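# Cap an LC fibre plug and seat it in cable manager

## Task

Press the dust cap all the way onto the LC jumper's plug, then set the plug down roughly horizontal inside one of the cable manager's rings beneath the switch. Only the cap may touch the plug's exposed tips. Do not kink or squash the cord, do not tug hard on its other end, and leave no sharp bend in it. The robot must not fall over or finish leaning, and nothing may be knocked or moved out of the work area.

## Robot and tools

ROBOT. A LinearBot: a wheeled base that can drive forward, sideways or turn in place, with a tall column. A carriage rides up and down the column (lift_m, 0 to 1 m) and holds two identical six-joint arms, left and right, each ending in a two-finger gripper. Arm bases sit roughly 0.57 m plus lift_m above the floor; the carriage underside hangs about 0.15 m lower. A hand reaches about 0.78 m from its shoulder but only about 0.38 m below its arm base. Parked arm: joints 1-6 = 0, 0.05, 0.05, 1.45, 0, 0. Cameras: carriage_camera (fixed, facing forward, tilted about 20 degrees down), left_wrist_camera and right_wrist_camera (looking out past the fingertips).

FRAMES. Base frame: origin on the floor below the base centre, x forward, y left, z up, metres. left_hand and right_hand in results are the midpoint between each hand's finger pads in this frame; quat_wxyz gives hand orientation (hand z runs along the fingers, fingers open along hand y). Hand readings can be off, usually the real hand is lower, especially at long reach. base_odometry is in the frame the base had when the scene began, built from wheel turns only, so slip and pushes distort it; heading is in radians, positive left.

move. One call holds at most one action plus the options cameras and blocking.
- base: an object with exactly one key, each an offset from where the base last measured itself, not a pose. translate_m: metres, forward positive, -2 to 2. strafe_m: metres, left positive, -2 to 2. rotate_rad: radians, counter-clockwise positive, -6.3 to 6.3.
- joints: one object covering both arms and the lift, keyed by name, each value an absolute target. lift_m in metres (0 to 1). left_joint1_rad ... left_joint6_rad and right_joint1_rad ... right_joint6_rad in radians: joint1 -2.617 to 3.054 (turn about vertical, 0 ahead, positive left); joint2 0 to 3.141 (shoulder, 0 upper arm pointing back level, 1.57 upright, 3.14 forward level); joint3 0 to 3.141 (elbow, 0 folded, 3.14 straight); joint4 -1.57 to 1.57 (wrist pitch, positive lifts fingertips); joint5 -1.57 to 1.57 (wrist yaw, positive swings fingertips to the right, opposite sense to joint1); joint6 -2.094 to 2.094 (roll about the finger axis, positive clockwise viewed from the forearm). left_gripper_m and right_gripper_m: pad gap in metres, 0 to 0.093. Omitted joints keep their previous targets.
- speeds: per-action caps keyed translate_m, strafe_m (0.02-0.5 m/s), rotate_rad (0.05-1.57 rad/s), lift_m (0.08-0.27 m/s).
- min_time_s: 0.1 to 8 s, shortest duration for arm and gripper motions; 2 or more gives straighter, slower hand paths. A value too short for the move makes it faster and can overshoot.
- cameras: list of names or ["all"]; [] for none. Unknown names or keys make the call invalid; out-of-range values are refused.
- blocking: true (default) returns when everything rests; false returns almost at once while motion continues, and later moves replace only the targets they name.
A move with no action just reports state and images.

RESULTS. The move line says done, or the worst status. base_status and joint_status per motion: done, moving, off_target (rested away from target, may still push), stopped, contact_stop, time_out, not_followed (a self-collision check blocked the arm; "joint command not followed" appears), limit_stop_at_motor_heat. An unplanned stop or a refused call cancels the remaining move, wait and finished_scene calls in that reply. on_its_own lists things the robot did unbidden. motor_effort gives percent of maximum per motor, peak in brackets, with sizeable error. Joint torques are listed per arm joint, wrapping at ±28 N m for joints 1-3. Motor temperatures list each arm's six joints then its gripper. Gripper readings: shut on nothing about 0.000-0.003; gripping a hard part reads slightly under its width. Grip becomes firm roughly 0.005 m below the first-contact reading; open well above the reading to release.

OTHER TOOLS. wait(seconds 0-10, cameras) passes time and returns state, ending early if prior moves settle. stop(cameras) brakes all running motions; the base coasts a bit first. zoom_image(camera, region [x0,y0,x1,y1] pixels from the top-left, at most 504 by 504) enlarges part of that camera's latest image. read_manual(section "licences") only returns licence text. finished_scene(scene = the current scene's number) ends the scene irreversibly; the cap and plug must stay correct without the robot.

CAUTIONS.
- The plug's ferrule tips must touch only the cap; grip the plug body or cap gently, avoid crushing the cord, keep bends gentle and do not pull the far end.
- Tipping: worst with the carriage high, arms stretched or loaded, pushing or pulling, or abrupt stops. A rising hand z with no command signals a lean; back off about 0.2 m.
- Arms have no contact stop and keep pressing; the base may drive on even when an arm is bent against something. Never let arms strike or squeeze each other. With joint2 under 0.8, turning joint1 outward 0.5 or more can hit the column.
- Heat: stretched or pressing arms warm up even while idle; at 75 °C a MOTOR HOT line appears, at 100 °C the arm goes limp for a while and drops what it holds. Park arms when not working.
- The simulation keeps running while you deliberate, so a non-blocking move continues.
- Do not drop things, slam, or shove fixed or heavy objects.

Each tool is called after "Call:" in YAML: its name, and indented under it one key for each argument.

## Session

Call:
move:
  cameras: ["all"]

Scene clock: 0.00 s.
Joint torques (N m): no reading
Motor temperatures (°C): left_arm=[29 35 39 30 29 33 32] | right_arm=[31 34 35 30 31 30 33]
base_odometry: x=+0.000 y=+0.000 heading=+0.000
base_status: not commanded
joint_positions: lift_m=+0.300 left_joint1_rad=+0.003 left_joint2_rad=+0.028 left_joint3_rad=+0.066 left_joint4_rad=+1.405 left_joint5_rad=-0.009 left_joint6_rad=+0.044 left_gripper_m=+0.09396 right_joint1_rad=+0.019 right_joint2_rad=+0.033 right_joint3_rad=+0.043 right_joint4_rad=+1.494 right_joint5_rad=-0.026 right_joint6_rad=-0.017 right_gripper_m=+0.09396
joint_status: not commanded
motor_effort: lift_m=+35 drive_wheels=+3
left_hand: x=+0.2456 y=+0.3086 z=+1.2902 quat_wxyz=(+0.998, -0.003, +0.064, +0.024) (m; base frame)
right_hand: x=+0.2320 y=-0.3021 z=+1.2862 quat_wxyz=(+0.999, -0.014, +0.033, +0.001) (m; base frame)
pictures: carriage_camera, left_wrist_camera, right_wrist_camera
Images, in order (width x height): carriage_camera 896x504, left_wrist_camera 896x504, right_wrist_camera 896x504.

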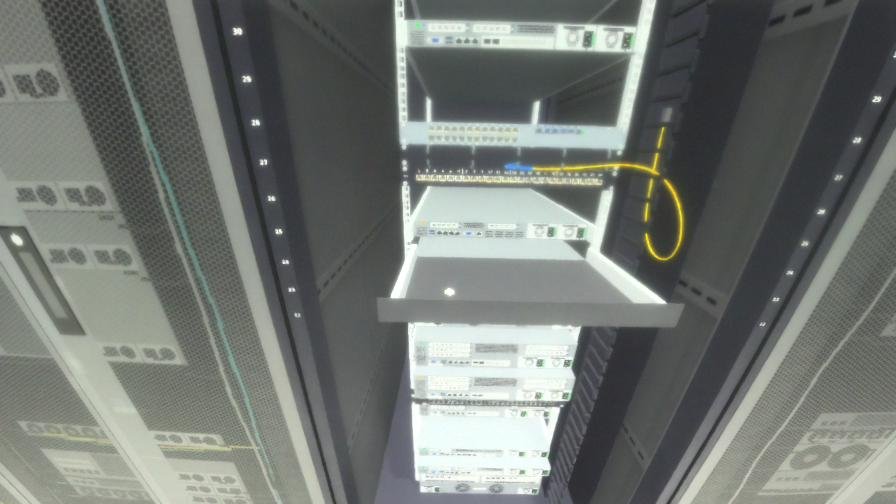

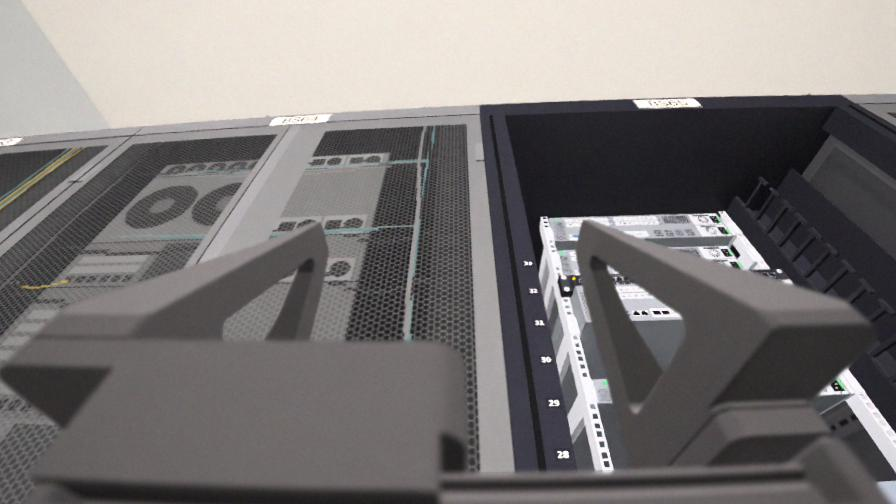

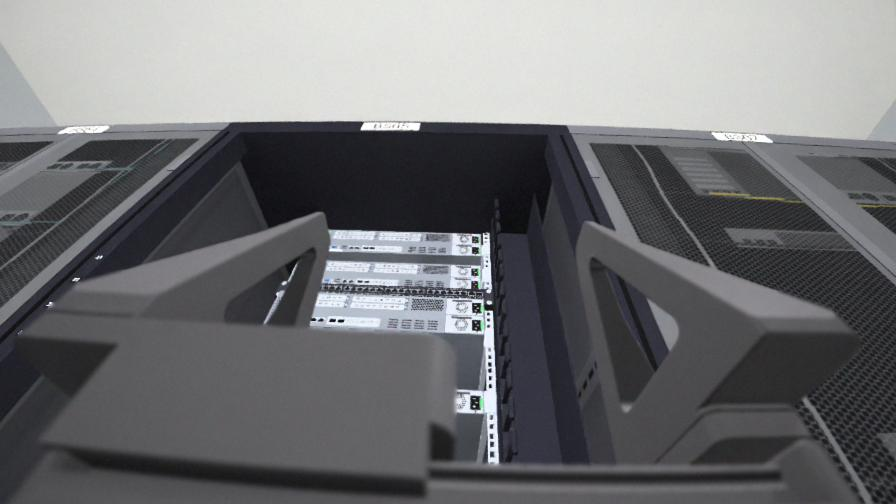

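Call:
zoom_image:
  camera: "carriage_camera"
  region: [400, 260, 500, 320]

Call:
zoom_image:
  camera: "carriage_camera"
  region: [400, 110, 640, 245]

Call:
zoom_image:
  camera: "carriage_camera"
  region: [480, 145, 560, 190]

Scaled by 5.040 from the camera's 896x504 image, which has a finer 1280x720 frame.

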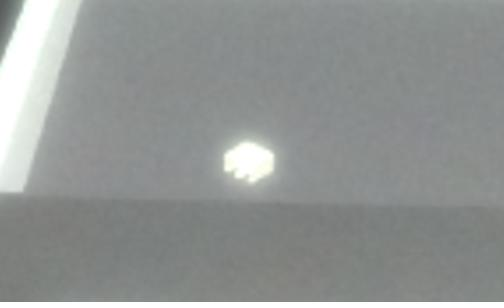

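Scaled by 2.100 from the camera's 896x504 image, which has a finer 1280x720 frame.

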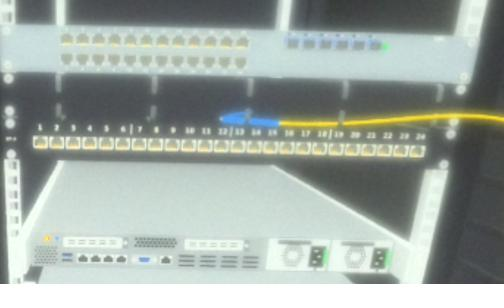

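Scaled by 6.300 from the camera's 896x504 image, which has a finer 1280x720 frame.

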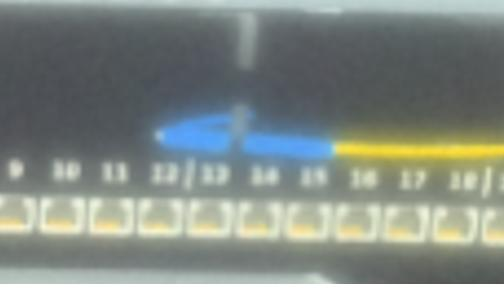

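Call:
zoom_image:
  camera: "carriage_camera"
  region: [360, 280, 440, 340]

Call:
zoom_image:
  camera: "carriage_camera"
  region: [620, 280, 700, 340]

Call:
zoom_image:
  camera: "carriage_camera"
  region: [435, 280, 465, 302]

Scaled by 6.300 from the camera's 896x504 image, which has a finer 1280x720 frame.

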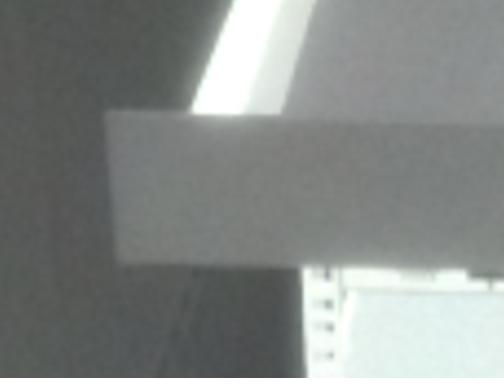

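Scaled by 6.300 from the camera's 896x504 image, which has a finer 1280x720 frame.

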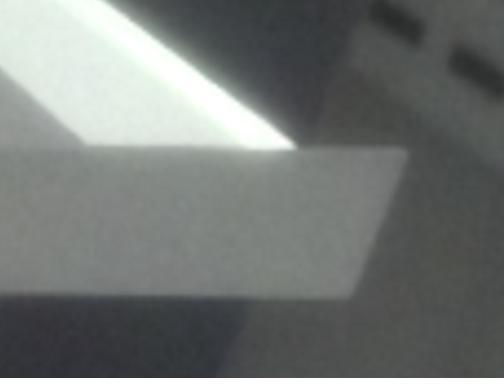

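Scaled by 16.800 from the camera's 896x504 image, which has a finer 1280x720 frame.

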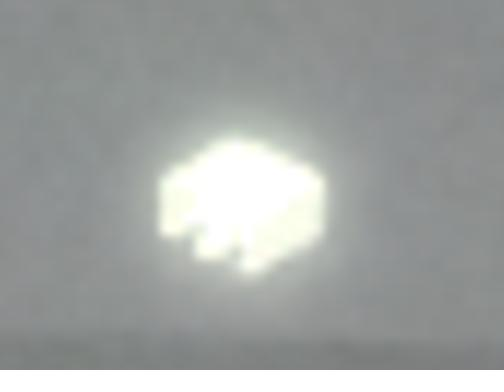

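Call:
move:
  base: {"strafe_m":-0.13}
  joints: {"lift_m":0.5}
  speeds: {"strafe_m":0.15}
  cameras: []

Call:
move:
  base: {"translate_m":0.14}
  speeds: {"translate_m":0.15}
  cameras: ["carriage_camera"]

Scene clock: 184.53 s.
Joint torques (N m): left_arm=[0.05 3.71 6.49 -0.31 0.06 0.01] | right_arm=[-0.06 4.1 5.75 -0.39 0.01 -0.11]
move: done
base_odometry: x=+0.000 y=-0.130 heading=+0.001
base_status: done
joint_positions: lift_m=+0.500 left_joint1_rad=+0.003 left_joint2_rad=+0.028 left_joint3_rad=+0.066 left_joint4_rad=+1.405 left_joint5_rad=-0.009 left_joint6_rad=+0.044 left_gripper_m=+0.09396 right_joint1_rad=+0.019 right_joint2_rad=+0.033 right_joint3_rad=+0.043 right_joint4_rad=+1.494 right_joint5_rad=-0.026 right_joint6_rad=-0.017 right_gripper_m=+0.09396
joint_status: all done
motor_effort: lift_m=+35(43) drive_wheels=+6(10)
left_hand: x=+0.2456 y=+0.3086 z=+1.4902 quat_wxyz=(+0.998, -0.003, +0.064, +0.024) (m; base frame)
right_hand: x=+0.2320 y=-0.3021 z=+1.4862 quat_wxyz=(+0.999, -0.014, +0.033, +0.001) (m; base frame)
pictures: none
No camera images: "cameras" was empty.

Scene clock: 186.37 s.
Joint torques (N m): left_arm=[0.05 3.7 6.53 -0.3 0.06 0.01] | right_arm=[-0.09 4.07 5.68 -0.35 0.01 -0.11]
move: done
base_odometry: x=+0.140 y=-0.130 heading=+0.000
base_status: done
joint_positions: lift_m=+0.500 left_joint1_rad=+0.003 left_joint2_rad=+0.028 left_joint3_rad=+0.066 left_joint4_rad=+1.405 left_joint5_rad=-0.009 left_joint6_rad=+0.044 left_gripper_m=+0.09396 right_joint1_rad=+0.019 right_joint2_rad=+0.033 right_joint3_rad=+0.043 right_joint4_rad=+1.494 right_joint5_rad=-0.026 right_joint6_rad=-0.017 right_gripper_m=+0.09396
joint_status: not commanded
motor_effort: lift_m=+35(36) drive_wheels=-5(11)
left_hand: x=+0.2455 y=+0.3086 z=+1.4902 quat_wxyz=(+0.998, -0.003, +0.064, +0.024) (m; base frame)
right_hand: x=+0.2320 y=-0.3021 z=+1.4862 quat_wxyz=(+0.999, -0.014, +0.033, +0.001) (m; base frame)
pictures: carriage_camera
Images, in order (width x height): carriage_camera 896x504.

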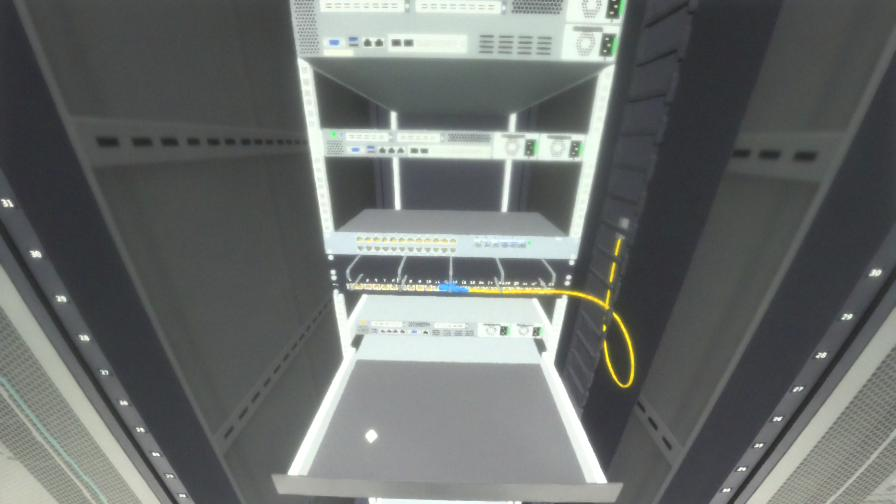

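Call:
zoom_image:
  camera: "carriage_camera"
  region: [320, 220, 600, 320]

Call:
zoom_image:
  camera: "carriage_camera"
  region: [356, 424, 388, 448]

Call:
zoom_image:
  camera: "carriage_camera"
  region: [420, 250, 490, 300]

Scaled by 1.800 from the camera's 896x504 image, which has a finer 1280x720 frame.

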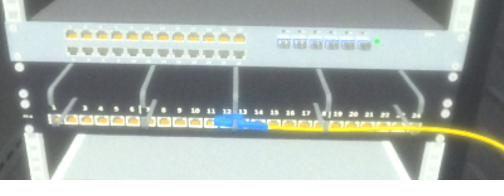

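Scaled by 15.750 from the camera's 896x504 image, which has a finer 1280x720 frame.

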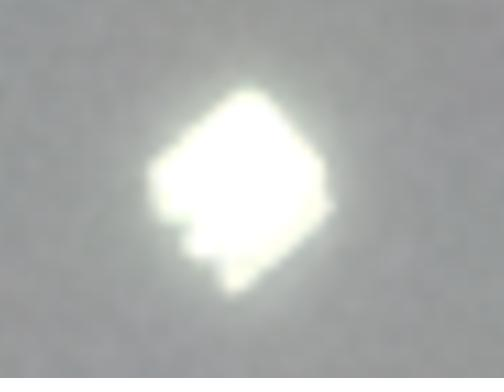

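Scaled by 7.200 from the camera's 896x504 image, which has a finer 1280x720 frame.

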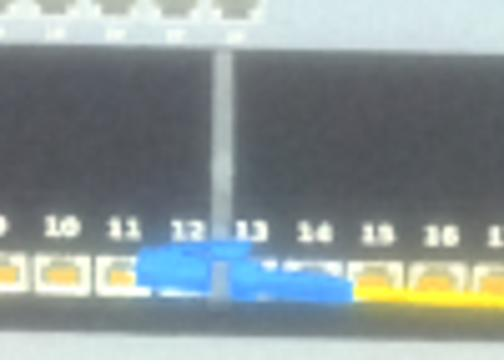

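Call:
move:
  base: {"translate_m":0.027}
  speeds: {"translate_m":0.1}
  cameras: ["carriage_camera"]

Call:
zoom_image:
  camera: "carriage_camera"
  region: [330, 430, 390, 475]

Call:
zoom_image:
  camera: "carriage_camera"
  region: [420, 250, 490, 300]

Scene clock: 207.07 s.
Joint torques (N m): left_arm=[0.08 3.73 6.53 -0.27 0.07 0.01] | right_arm=[-0.06 4.07 5.7 -0.34 0.01 -0.11]
move: done
base_odometry: x=+0.167 y=-0.130 heading=+0.000
base_status: done
joint_positions: lift_m=+0.500 left_joint1_rad=+0.003 left_joint2_rad=+0.028 left_joint3_rad=+0.066 left_joint4_rad=+1.403 left_joint5_rad=-0.009 left_joint6_rad=+0.044 left_gripper_m=+0.09396 right_joint1_rad=+0.019 right_joint2_rad=+0.033 right_joint3_rad=+0.043 right_joint4_rad=+1.492 right_joint5_rad=-0.026 right_joint6_rad=-0.017 right_gripper_m=+0.09396
joint_status: not commanded
motor_effort: lift_m=+35(36) drive_wheels=+4(9)
left_hand: x=+0.2461 y=+0.3086 z=+1.4902 quat_wxyz=(+0.998, -0.003, +0.065, +0.024) (m; base frame)
right_hand: x=+0.2325 y=-0.3021 z=+1.4861 quat_wxyz=(+0.999, -0.014, +0.034, +0.001) (m; base frame)
pictures: carriage_camera
Images, in order (width x height): carriage_camera 896x504.

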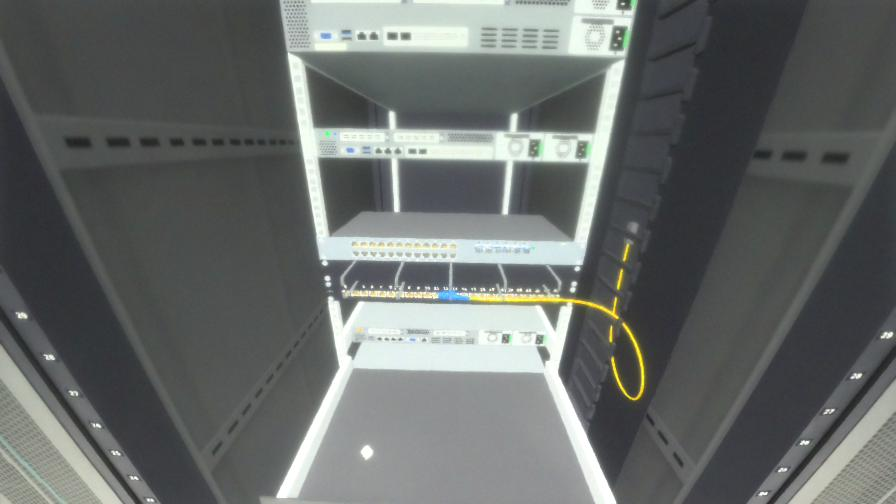

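Scaled by 8.400 from the camera's 896x504 image, which has a finer 1280x720 frame.

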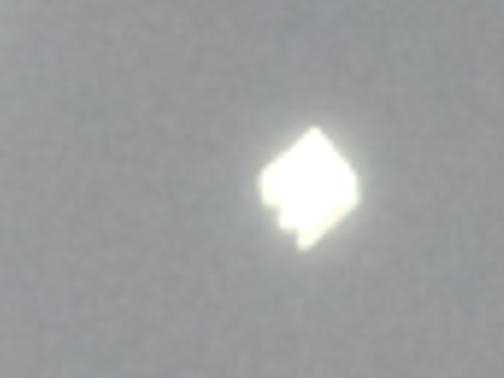

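Scaled by 7.200 from the camera's 896x504 image, which has a finer 1280x720 frame.

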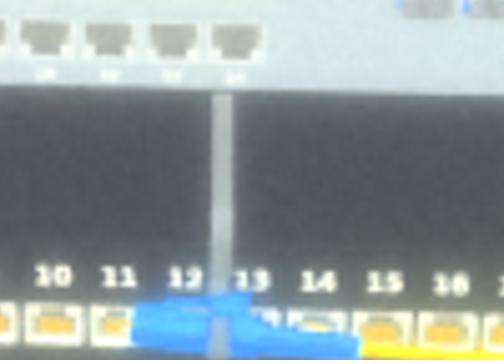

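Call:
move:
  joints: {"left_joint1_rad":-0.3,"left_joint2_rad":0.9,"left_joint3_rad":0.75,"left_joint4_rad":-0.9,"left_joint5_rad":0.0,"left_joint6_rad":0.05,"left_gripper_m":0.05}
  min_time_s: 2.5
  cameras: []

Call:
move:
  joints: {"left_joint1_rad":-0.595,"left_joint2_rad":1.897,"left_joint3_rad":1.473,"left_joint4_rad":-1.13,"left_joint5_rad":0.0,"left_joint6_rad":0.12}
  min_time_s: 2.5
  cameras: ["carriage_camera","left_wrist_camera"]

Scene clock: 242.90 s.
Joint torques (N m): left_arm=[-0.62 -0.53 11.07 1.19 0.06 -0.09] | right_arm=[-0.03 4.1 5.74 -0.37 0.01 -0.11]
move: done
base_odometry: x=+0.167 y=-0.130 heading=+0.000
base_status: not commanded
joint_positions: lift_m=+0.500 left_joint1_rad=-0.292 left_joint2_rad=+0.894 left_joint3_rad=+0.713 left_joint4_rad=-0.888 left_joint5_rad=+0.000 left_joint6_rad=+0.061 left_gripper_m=+0.05013 right_joint1_rad=+0.019 right_joint2_rad=+0.033 right_joint3_rad=+0.043 right_joint4_rad=+1.493 right_joint5_rad=-0.026 right_joint6_rad=-0.017 right_gripper_m=+0.09396
joint_status: all done
motor_effort: lift_m=+35(36) drive_wheels=+0(11)
left_hand: x=+0.4314 y=+0.2420 z=+1.1708 quat_wxyz=(+0.246, +0.170, +0.954, -0.029) (m; base frame)
right_hand: x=+0.2323 y=-0.3021 z=+1.4862 quat_wxyz=(+0.999, -0.014, +0.033, +0.001) (m; base frame)
pictures: none
No camera images: "cameras" was empty.

Scene clock: 246.03 s.
Joint torques (N m): left_arm=[-5.34 -3.92 9.13 1.22 0.51 1.05] | right_arm=[-0.06 4.08 5.75 -0.36 0.02 -0.11]
Motor temperatures (°C): left_arm=[29 37 44 31 29 33 32] | right_arm=[31 35 39 30 31 30 33]
move: off_target
base_odometry: x=+0.167 y=-0.130 heading=+0.000
base_status: not commanded
joint_positions: lift_m=+0.500 left_joint1_rad=-0.528 left_joint2_rad=+1.850 left_joint3_rad=+1.446 left_joint4_rad=-1.230 left_joint5_rad=-0.051 left_joint6_rad=+0.009 left_gripper_m=+0.05013 right_joint1_rad=+0.019 right_joint2_rad=+0.033 right_joint3_rad=+0.043 right_joint4_rad=+1.493 right_joint5_rad=-0.026 right_joint6_rad=-0.017 right_gripper_m=+0.09396
joint_status: left_joint1_rad off_target (ended at -0.528, target -0.595); left_joint4_rad off_target (ended at -1.230, target -1.130); left_joint5_rad off_target (ended at -0.051, target +0.000); left_joint6_rad off_target (ended at +0.009, target +0.120); the others done
motor_effort: lift_m=+35(35) drive_wheels=+2(5)
left_hand: x=+0.5013 y=+0.1503 z=+1.1330 quat_wxyz=(-0.024, +0.266, +0.963, +0.033) (m; base frame)
right_hand: x=+0.2324 y=-0.3021 z=+1.4862 quat_wxyz=(+0.999, -0.014, +0.033, +0.001) (m; base frame)
pictures: carriage_camera, left_wrist_camera
Images, in order (width x height): carriage_camera 896x504, left_wrist_camera 896x504.

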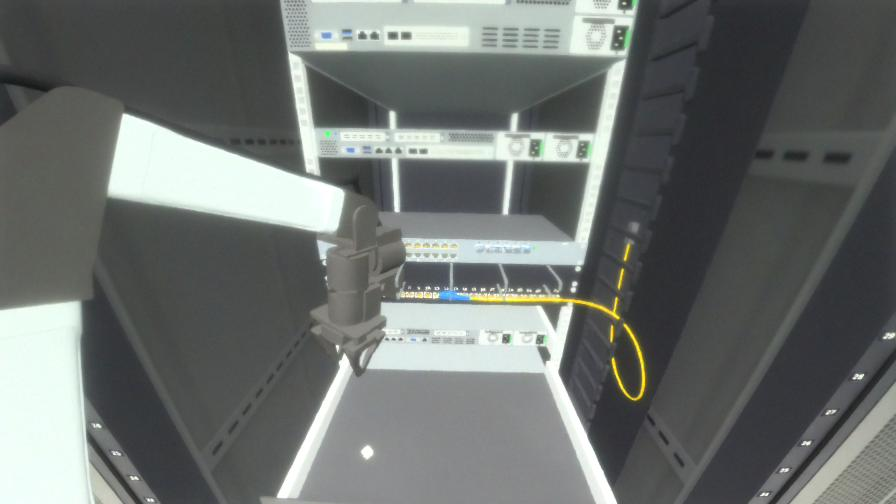

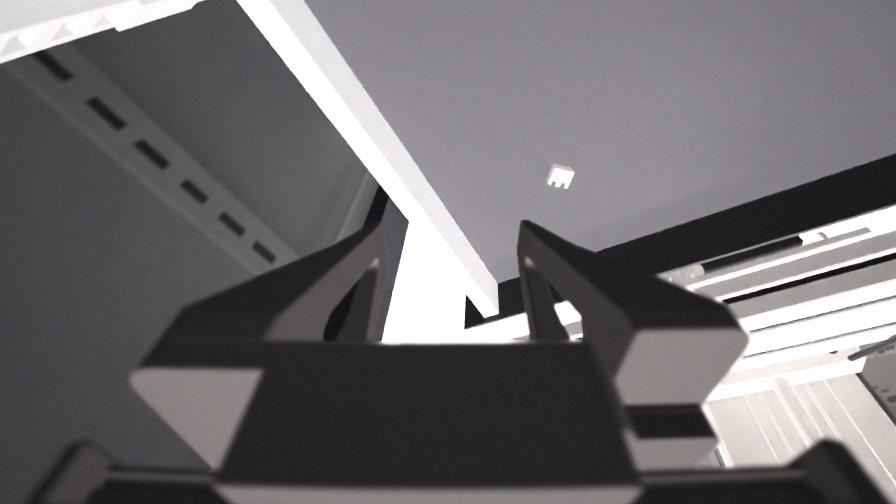

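Call:
move:
  joints: {"left_joint1_rad":-0.45,"left_joint2_rad":1.70,"left_joint3_rad":1.35,"left_joint4_rad":-1.23,"left_joint5_rad":-0.051,"left_joint6_rad":0.0}
  min_time_s: 1.5
  cameras: ["carriage_camera"]

Call:
zoom_image:
  camera: "carriage_camera"
  region: [320, 220, 600, 320]

Scene clock: 254.30 s.
Joint torques (N m): left_arm=[1.25 -10.29 5.41 0.02 -0.11 -0.22] | right_arm=[-0.06 4.08 5.74 -0.37 0.01 -0.11]
move: off_target
base_odometry: x=+0.167 y=-0.130 heading=+0.000
base_status: not commanded
joint_positions: lift_m=+0.500 left_joint1_rad=-0.464 left_joint2_rad=+1.740 left_joint3_rad=+1.367 left_joint4_rad=-1.211 left_joint5_rad=-0.034 left_joint6_rad=+0.025 left_gripper_m=+0.05013 right_joint1_rad=+0.019 right_joint2_rad=+0.033 right_joint3_rad=+0.043 right_joint4_rad=+1.493 right_joint5_rad=-0.026 right_joint6_rad=-0.017 right_gripper_m=+0.09396
joint_status: left_joint6_rad off_target (ended at +0.025, target +0.000); the others done
motor_effort: lift_m=+35(35) drive_wheels=+1(6)
left_hand: x=+0.4963 y=+0.1726 z=+1.1467 quat_wxyz=(-0.002, +0.242, +0.970, +0.018) (m; base frame)
right_hand: x=+0.2324 y=-0.3021 z=+1.4862 quat_wxyz=(+0.999, -0.014, +0.033, +0.001) (m; base frame)
pictures: carriage_camera
Images, in order (width x height): carriage_camera 896x504.

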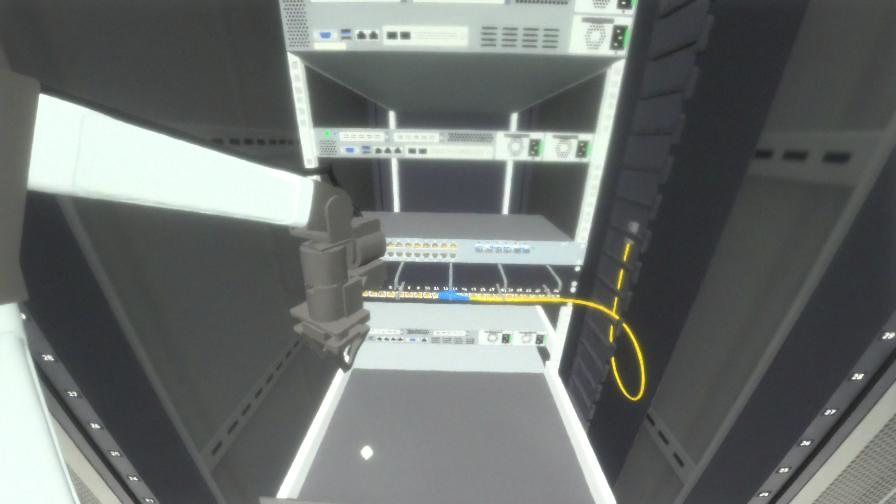

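Scaled by 1.800 from the camera's 896x504 image, which has a finer 1280x720 frame.

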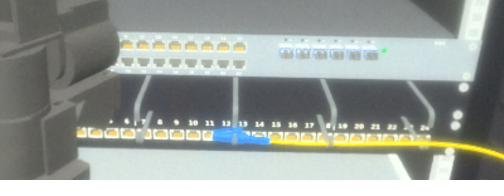

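Call:
move:
  cameras: ["left_wrist_camera"]

Scene clock: 285.27 s.
Joint torques (N m): left_arm=[1.24 -10.28 5.39 0.02 -0.12 -0.22] | right_arm=[-0.03 4.07 5.76 -0.36 0.01 -0.11]
Motor temperatures (°C): left_arm=[30 41 43 30 29 33 32] | right_arm=[31 35 39 30 31 30 33]
base_odometry: x=+0.167 y=-0.130 heading=+0.000
base_status: not commanded
joint_positions: lift_m=+0.500 left_joint1_rad=-0.464 left_joint2_rad=+1.740 left_joint3_rad=+1.367 left_joint4_rad=-1.211 left_joint5_rad=-0.034 left_joint6_rad=+0.025 left_gripper_m=+0.05013 right_joint1_rad=+0.019 right_joint2_rad=+0.033 right_joint3_rad=+0.043 right_joint4_rad=+1.493 right_joint5_rad=-0.026 right_joint6_rad=-0.017 right_gripper_m=+0.09396
joint_status: left_joint6_rad off_target (ended at +0.025, target +0.000); the others done
motor_effort: lift_m=+35(35) drive_wheels=+1(6)
left_hand: x=+0.4963 y=+0.1726 z=+1.1467 quat_wxyz=(-0.002, +0.242, +0.970, +0.018) (m; base frame)
right_hand: x=+0.2324 y=-0.3021 z=+1.4862 quat_wxyz=(+0.999, -0.014, +0.033, +0.001) (m; base frame)
pictures: left_wrist_camera
Images, in order (width x height): left_wrist_camera 896x504.

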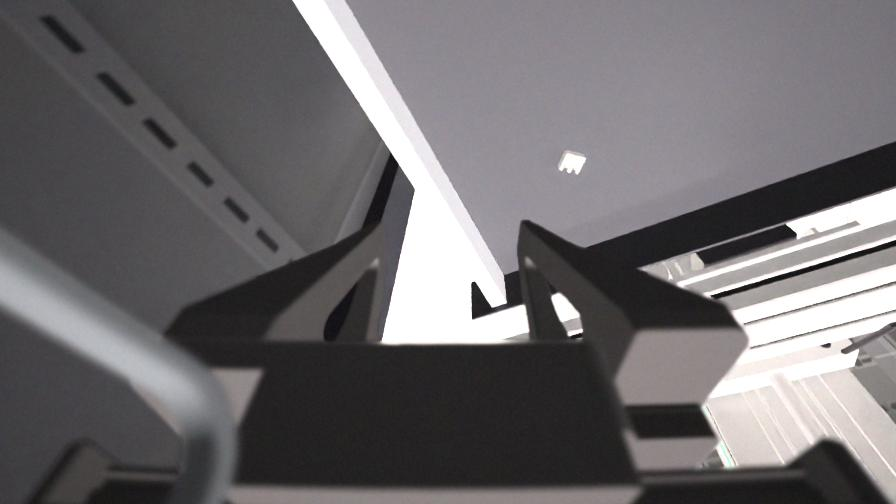

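Call:
zoom_image:
  camera: "left_wrist_camera"
  region: [545, 140, 605, 185]

Scaled by 8.400 from the camera's 896x504 image, which has a finer 1280x720 frame.

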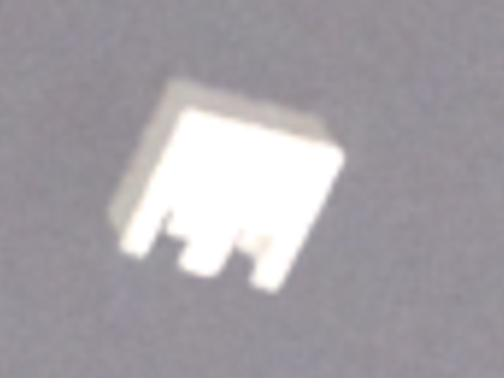

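Call:
move:
  joints: {"left_joint1_rad":-0.48,"left_joint2_rad":1.2,"left_joint3_rad":0.75,"left_joint4_rad":-0.6,"left_joint5_rad":0.1,"left_joint6_rad":0.22}
  min_time_s: 2
  cameras: []

Call:
move:
  joints: {"left_joint1_rad":-0.531,"left_joint2_rad":1.577,"left_joint3_rad":0.823,"left_joint4_rad":-0.35,"left_joint5_rad":0.126,"left_joint6_rad":0.247}
  min_time_s: 2
  cameras: ["carriage_camera","left_wrist_camera"]

Scene clock: 400.40 s.
Joint torques (N m): left_arm=[-0.64 -4.9 6.39 1.46 0.23 0.11] | right_arm=[-0.03 4.1 5.74 -0.36 0.01 -0.11]
Motor temperatures (°C): left_arm=[29 47 42 30 29 33 32] | right_arm=[31 35 39 30 31 30 33]
move: done
base_odometry: x=+0.167 y=-0.130 heading=+0.000
base_status: not commanded
joint_positions: lift_m=+0.500 left_joint1_rad=-0.471 left_joint2_rad=+1.218 left_joint3_rad=+0.765 left_joint4_rad=-0.617 left_joint5_rad=+0.087 left_joint6_rad=+0.209 left_gripper_m=+0.05013 right_joint1_rad=+0.019 right_joint2_rad=+0.033 right_joint3_rad=+0.043 right_joint4_rad=+1.493 right_joint5_rad=-0.026 right_joint6_rad=-0.017 right_gripper_m=+0.09396
joint_status: all done
motor_effort: lift_m=+35(35) drive_wheels=-1(5)
left_hand: x=+0.4704 y=+0.1599 z=+1.1450 quat_wxyz=(+0.240, +0.333, +0.909, -0.074) (m; base frame)
right_hand: x=+0.2324 y=-0.3021 z=+1.4862 quat_wxyz=(+0.999, -0.014, +0.033, +0.001) (m; base frame)
pictures: none
No camera images: "cameras" was empty.

Scene clock: 402.70 s.
Joint torques (N m): left_arm=[-0.61 -4.72 9.88 1.31 0.24 0.11] | right_arm=[-0.05 4.05 5.76 -0.36 0.01 -0.11]
move: done
base_odometry: x=+0.167 y=-0.130 heading=+0.000
base_status: not commanded
joint_positions: lift_m=+0.500 left_joint1_rad=-0.523 left_joint2_rad=+1.566 left_joint3_rad=+0.790 left_joint4_rad=-0.366 left_joint5_rad=+0.113 left_joint6_rad=+0.236 left_gripper_m=+0.05013 right_joint1_rad=+0.019 right_joint2_rad=+0.033 right_joint3_rad=+0.043 right_joint4_rad=+1.493 right_joint5_rad=-0.026 right_joint6_rad=-0.017 right_gripper_m=+0.09396
joint_status: all done
motor_effort: lift_m=+35(35) drive_wheels=-2(4)
left_hand: x=+0.4984 y=+0.1212 z=+1.0780 quat_wxyz=(+0.202, +0.372, +0.902, -0.085) (m; base frame)
right_hand: x=+0.2324 y=-0.3021 z=+1.4862 quat_wxyz=(+0.999, -0.014, +0.033, +0.001) (m; base frame)
pictures: carriage_camera, left_wrist_camera
Images, in order (width x height): carriage_camera 896x504, left_wrist_camera 896x504.

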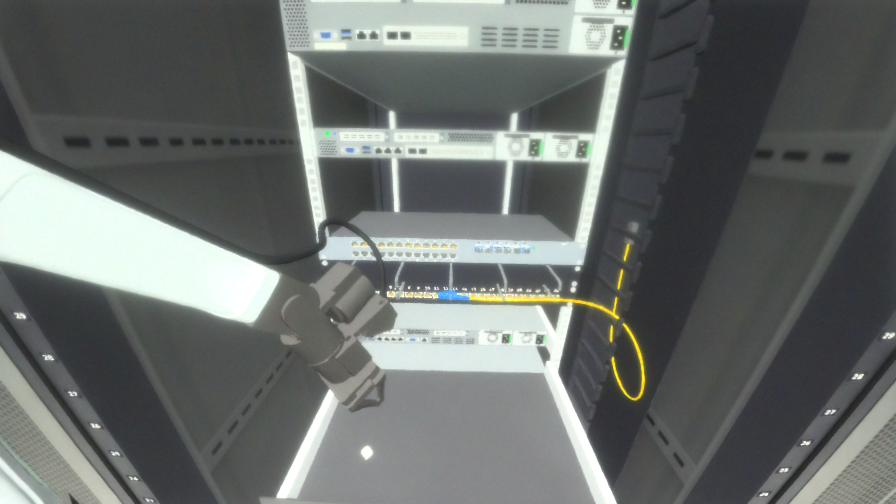

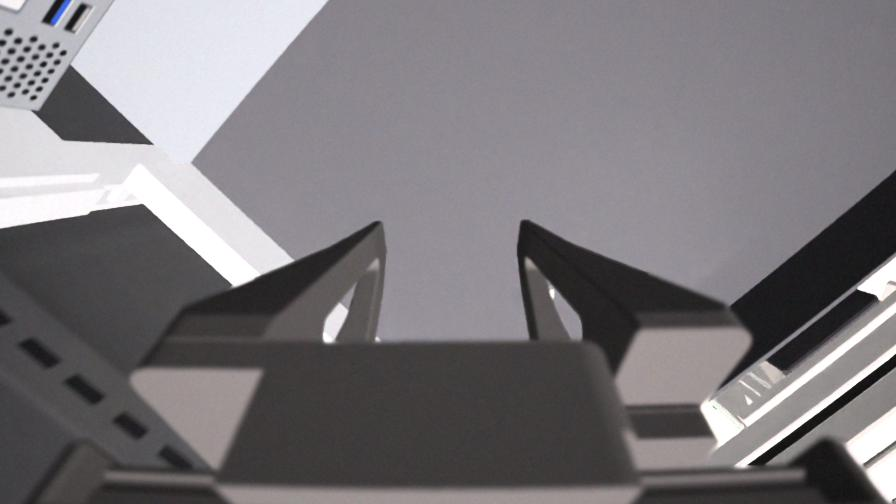

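Call:
zoom_image:
  camera: "carriage_camera"
  region: [310, 350, 430, 480]

Call:
zoom_image:
  camera: "left_wrist_camera"
  region: [320, 200, 600, 350]

Scaled by 3.877 from the camera's 896x504 image, which has a finer 1280x720 frame.

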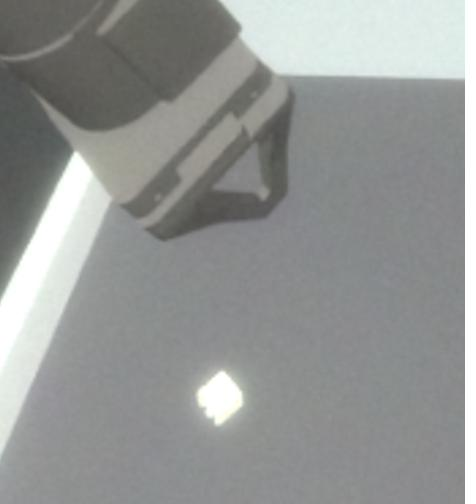

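Scaled by 1.800 from the camera's 896x504 image, which has a finer 1280x720 frame.

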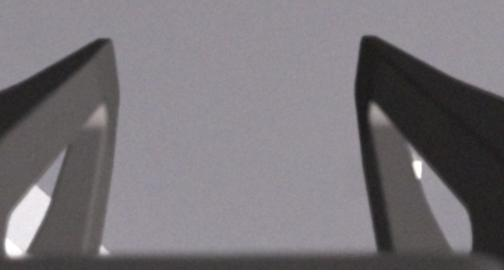

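Call:
move:
  joints: {"left_joint1_rad":-0.539,"left_joint2_rad":1.386,"left_joint3_rad":0.492,"left_joint4_rad":-0.222,"left_joint5_rad":0.124}
  min_time_s: 2
  cameras: ["carriage_camera","left_wrist_camera"]

Scene clock: 443.77 s.
Joint torques (N m): left_arm=[-0.64 -5.59 5.33 1.33 0.23 0.11] | right_arm=[-0.06 4.1 5.76 -0.36 0.01 -0.11]
move: done
base_odometry: x=+0.167 y=-0.130 heading=+0.000
base_status: not commanded
joint_positions: lift_m=+0.500 left_joint1_rad=-0.530 left_joint2_rad=+1.406 left_joint3_rad=+0.506 left_joint4_rad=-0.238 left_joint5_rad=+0.113 left_joint6_rad=+0.236 left_gripper_m=+0.05013 right_joint1_rad=+0.019 right_joint2_rad=+0.033 right_joint3_rad=+0.043 right_joint4_rad=+1.493 right_joint5_rad=-0.026 right_joint6_rad=-0.017 right_gripper_m=+0.09396
joint_status: all done
motor_effort: lift_m=+35(35) drive_wheels=-1(5)
left_hand: x=+0.4463 y=+0.1487 z=+1.0490 quat_wxyz=(+0.204, +0.376, +0.900, -0.086) (m; base frame)
right_hand: x=+0.2324 y=-0.3021 z=+1.4862 quat_wxyz=(+0.999, -0.014, +0.033, +0.001) (m; base frame)
pictures: carriage_camera, left_wrist_camera
Images, in order (width x height): carriage_camera 896x504, left_wrist_camera 896x504.

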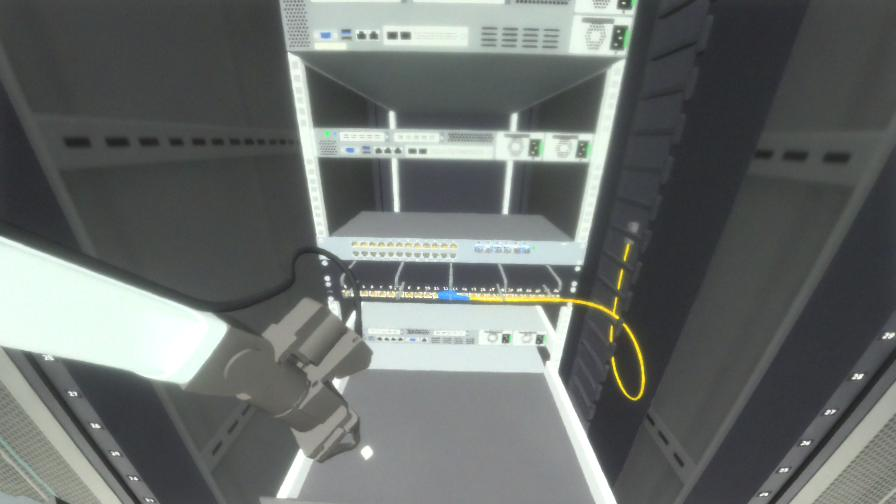

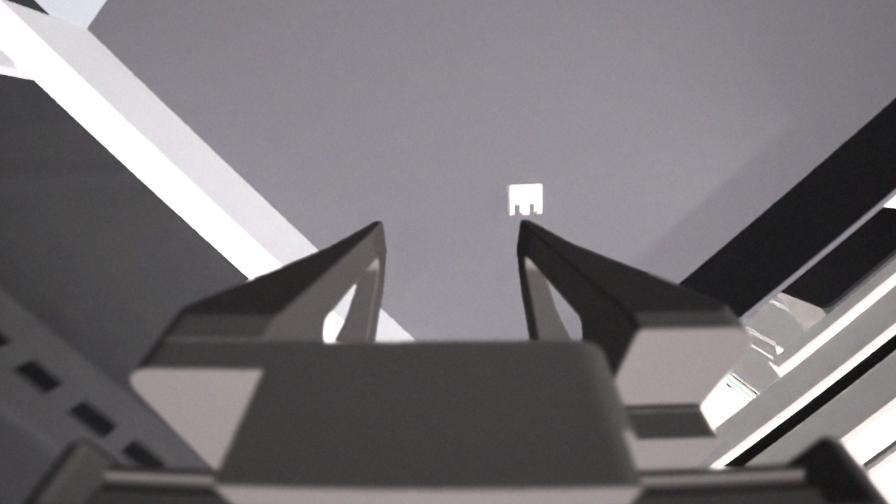

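Call:
zoom_image:
  camera: "left_wrist_camera"
  region: [490, 165, 560, 235]

Scaled by 7.200 from the camera's 896x504 image, which has a finer 1280x720 frame.

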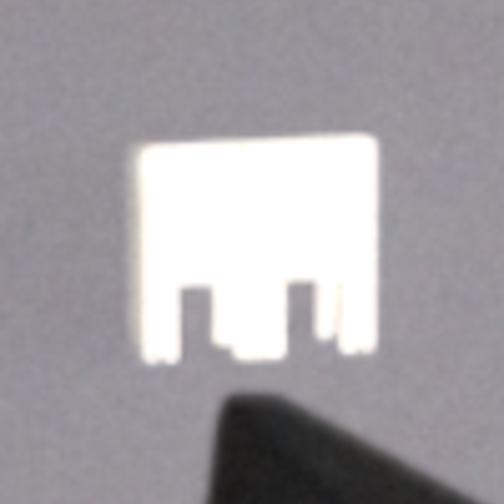

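Call:
move:
  joints: {"left_joint1_rad":-0.697,"left_joint2_rad":1.381,"left_joint3_rad":0.445,"left_joint4_rad":-0.168,"left_joint5_rad":0.015,"left_joint6_rad":0.046}
  min_time_s: 2
  cameras: ["carriage_camera","left_wrist_camera"]

Call:
zoom_image:
  camera: "left_wrist_camera"
  region: [400, 160, 500, 260]

Call:
zoom_image:
  camera: "carriage_camera"
  region: [320, 380, 420, 480]

Scene clock: 558.97 s.
Joint torques (N m): left_arm=[-0.62 -5.38 5.26 1.35 -0.06 -0.08] | right_arm=[-0.05 4.08 5.74 -0.37 0.01 -0.11]
Motor temperatures (°C): left_arm=[29 42 44 35 29 33 32] | right_arm=[31 35 40 30 31 30 33]
move: done
base_odometry: x=+0.167 y=-0.130 heading=+0.000
base_status: not commanded
joint_positions: lift_m=+0.500 left_joint1_rad=-0.688 left_joint2_rad=+1.401 left_joint3_rad=+0.459 left_joint4_rad=-0.184 left_joint5_rad=+0.028 left_joint6_rad=+0.057 left_gripper_m=+0.05013 right_joint1_rad=+0.019 right_joint2_rad=+0.033 right_joint3_rad=+0.043 right_joint4_rad=+1.493 right_joint5_rad=-0.026 right_joint6_rad=-0.017 right_gripper_m=+0.09396
joint_status: all done
motor_effort: lift_m=+35(35) drive_wheels=-2(5)
left_hand: x=+0.4242 y=+0.1287 z=+1.0409 quat_wxyz=(+0.205, +0.358, +0.907, -0.081) (m; base frame)
right_hand: x=+0.2324 y=-0.3021 z=+1.4862 quat_wxyz=(+0.999, -0.014, +0.033, +0.001) (m; base frame)
pictures: carriage_camera, left_wrist_camera
Images, in order (width x height): carriage_camera 896x504, left_wrist_camera 896x504.

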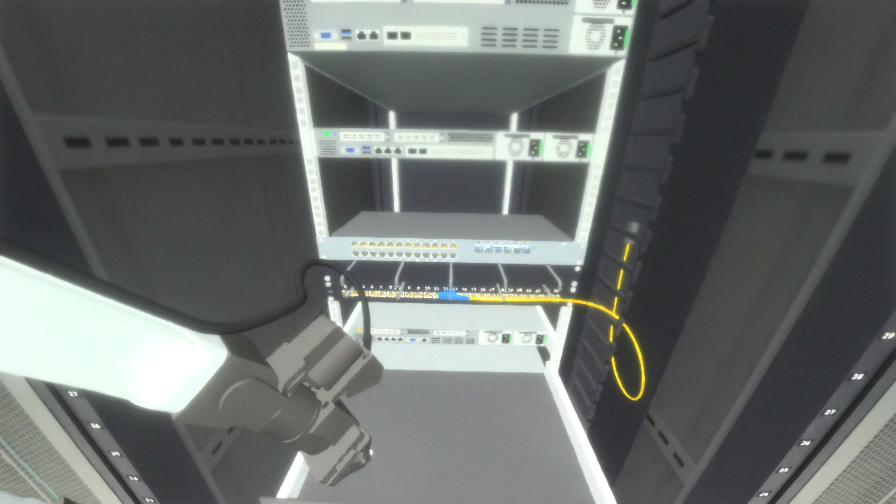

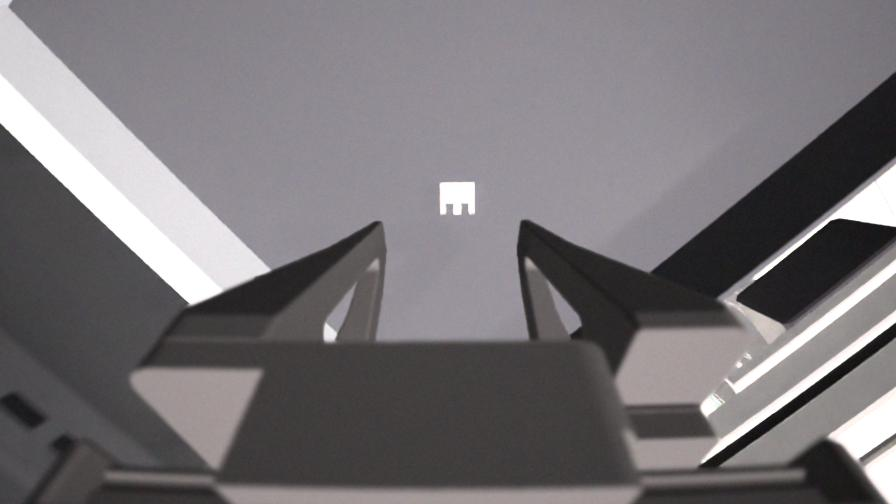

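Scaled by 5.040 from the camera's 896x504 image, which has a finer 1280x720 frame.

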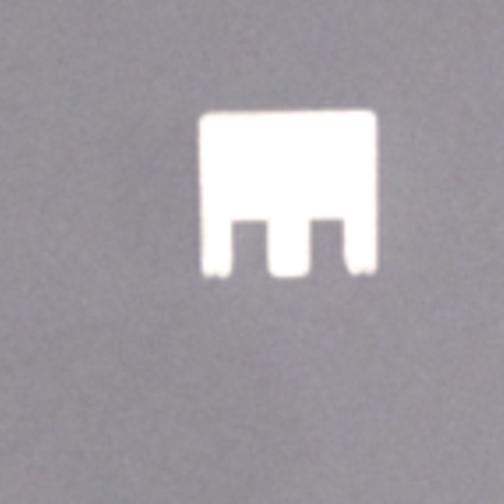

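Scaled by 5.040 from the camera's 896x504 image, which has a finer 1280x720 frame.

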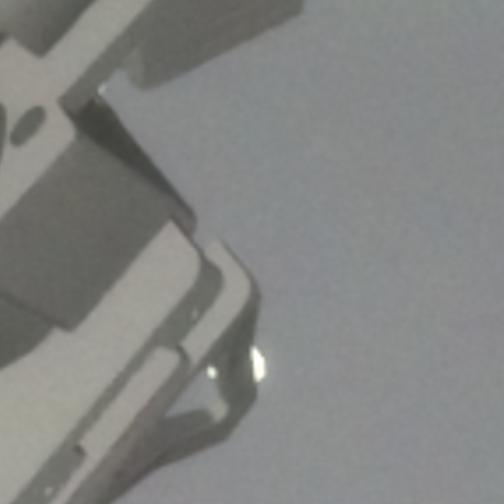

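Call:
move:
  joints: {"left_joint1_rad":-0.714,"left_joint2_rad":1.537,"left_joint3_rad":0.442,"left_joint4_rad":-0.036,"left_joint5_rad":0.003,"left_joint6_rad":0.022}
  min_time_s: 2
  cameras: ["carriage_camera","left_wrist_camera"]

Call:
zoom_image:
  camera: "left_wrist_camera"
  region: [370, 150, 540, 320]

Call:
zoom_image:
  camera: "carriage_camera"
  region: [320, 400, 420, 500]

Scene clock: 589.73 s.
Joint torques (N m): left_arm=[-0.64 -3.54 4.46 1.37 -0.06 -0.1] | right_arm=[-0.06 4.07 5.74 -0.36 0.01 -0.11]
move: done
base_odometry: x=+0.167 y=-0.130 heading=+0.000
base_status: not commanded
joint_positions: lift_m=+0.500 left_joint1_rad=-0.706 left_joint2_rad=+1.527 left_joint3_rad=+0.459 left_joint4_rad=-0.052 left_joint5_rad=+0.016 left_joint6_rad=+0.033 left_gripper_m=+0.05013 right_joint1_rad=+0.019 right_joint2_rad=+0.033 right_joint3_rad=+0.043 right_joint4_rad=+1.493 right_joint5_rad=-0.026 right_joint6_rad=-0.017 right_gripper_m=+0.09396
joint_status: all done
motor_effort: lift_m=+35(35) drive_wheels=+1(3)
left_hand: x=+0.4321 y=+0.1187 z=+1.0223 quat_wxyz=(+0.209, +0.353, +0.908, -0.081) (m; base frame)
right_hand: x=+0.2324 y=-0.3021 z=+1.4862 quat_wxyz=(+0.999, -0.014, +0.033, +0.001) (m; base frame)
pictures: carriage_camera, left_wrist_camera
Images, in order (width x height): carriage_camera 896x504, left_wrist_camera 896x504.

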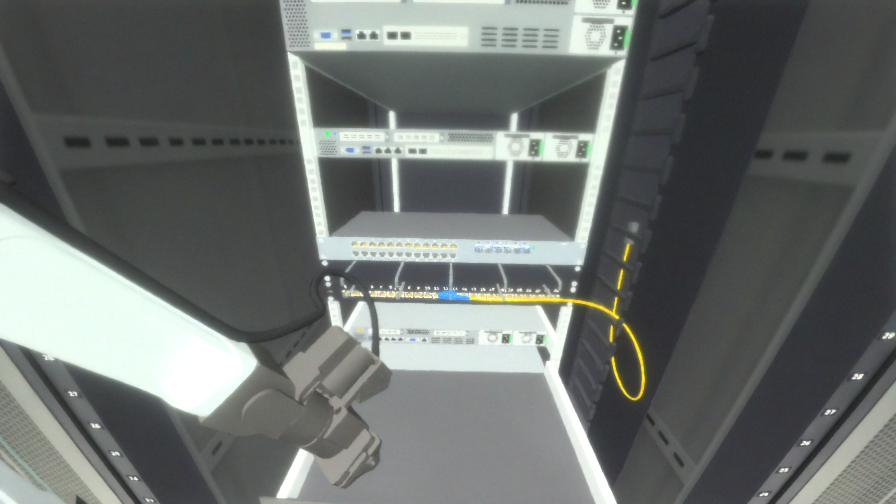

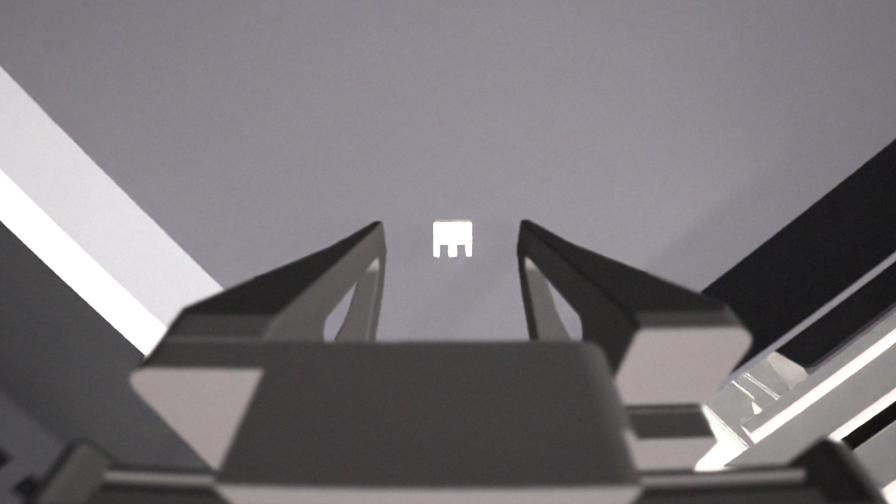

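Scaled by 2.965 from the camera's 896x504 image, which has a finer 1280x720 frame.

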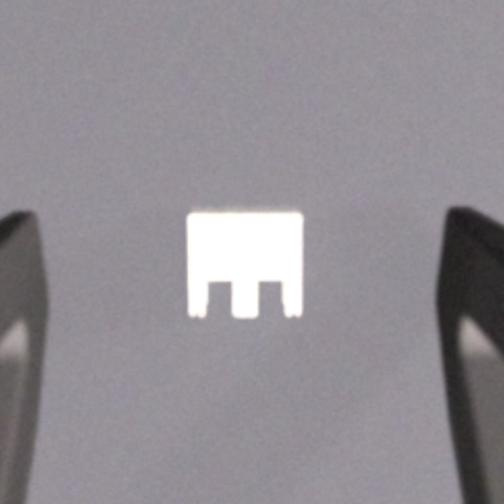

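Scaled by 5.040 from the camera's 896x504 image, which has a finer 1280x720 frame.

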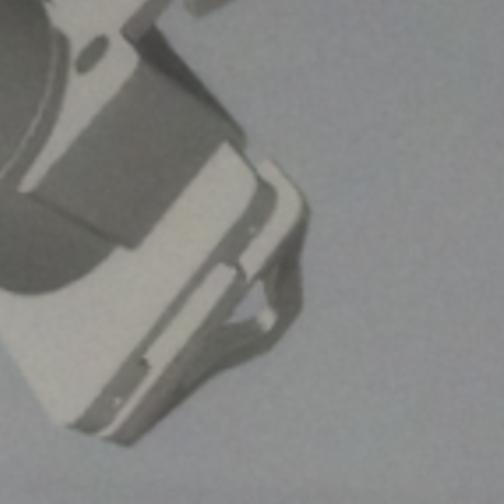

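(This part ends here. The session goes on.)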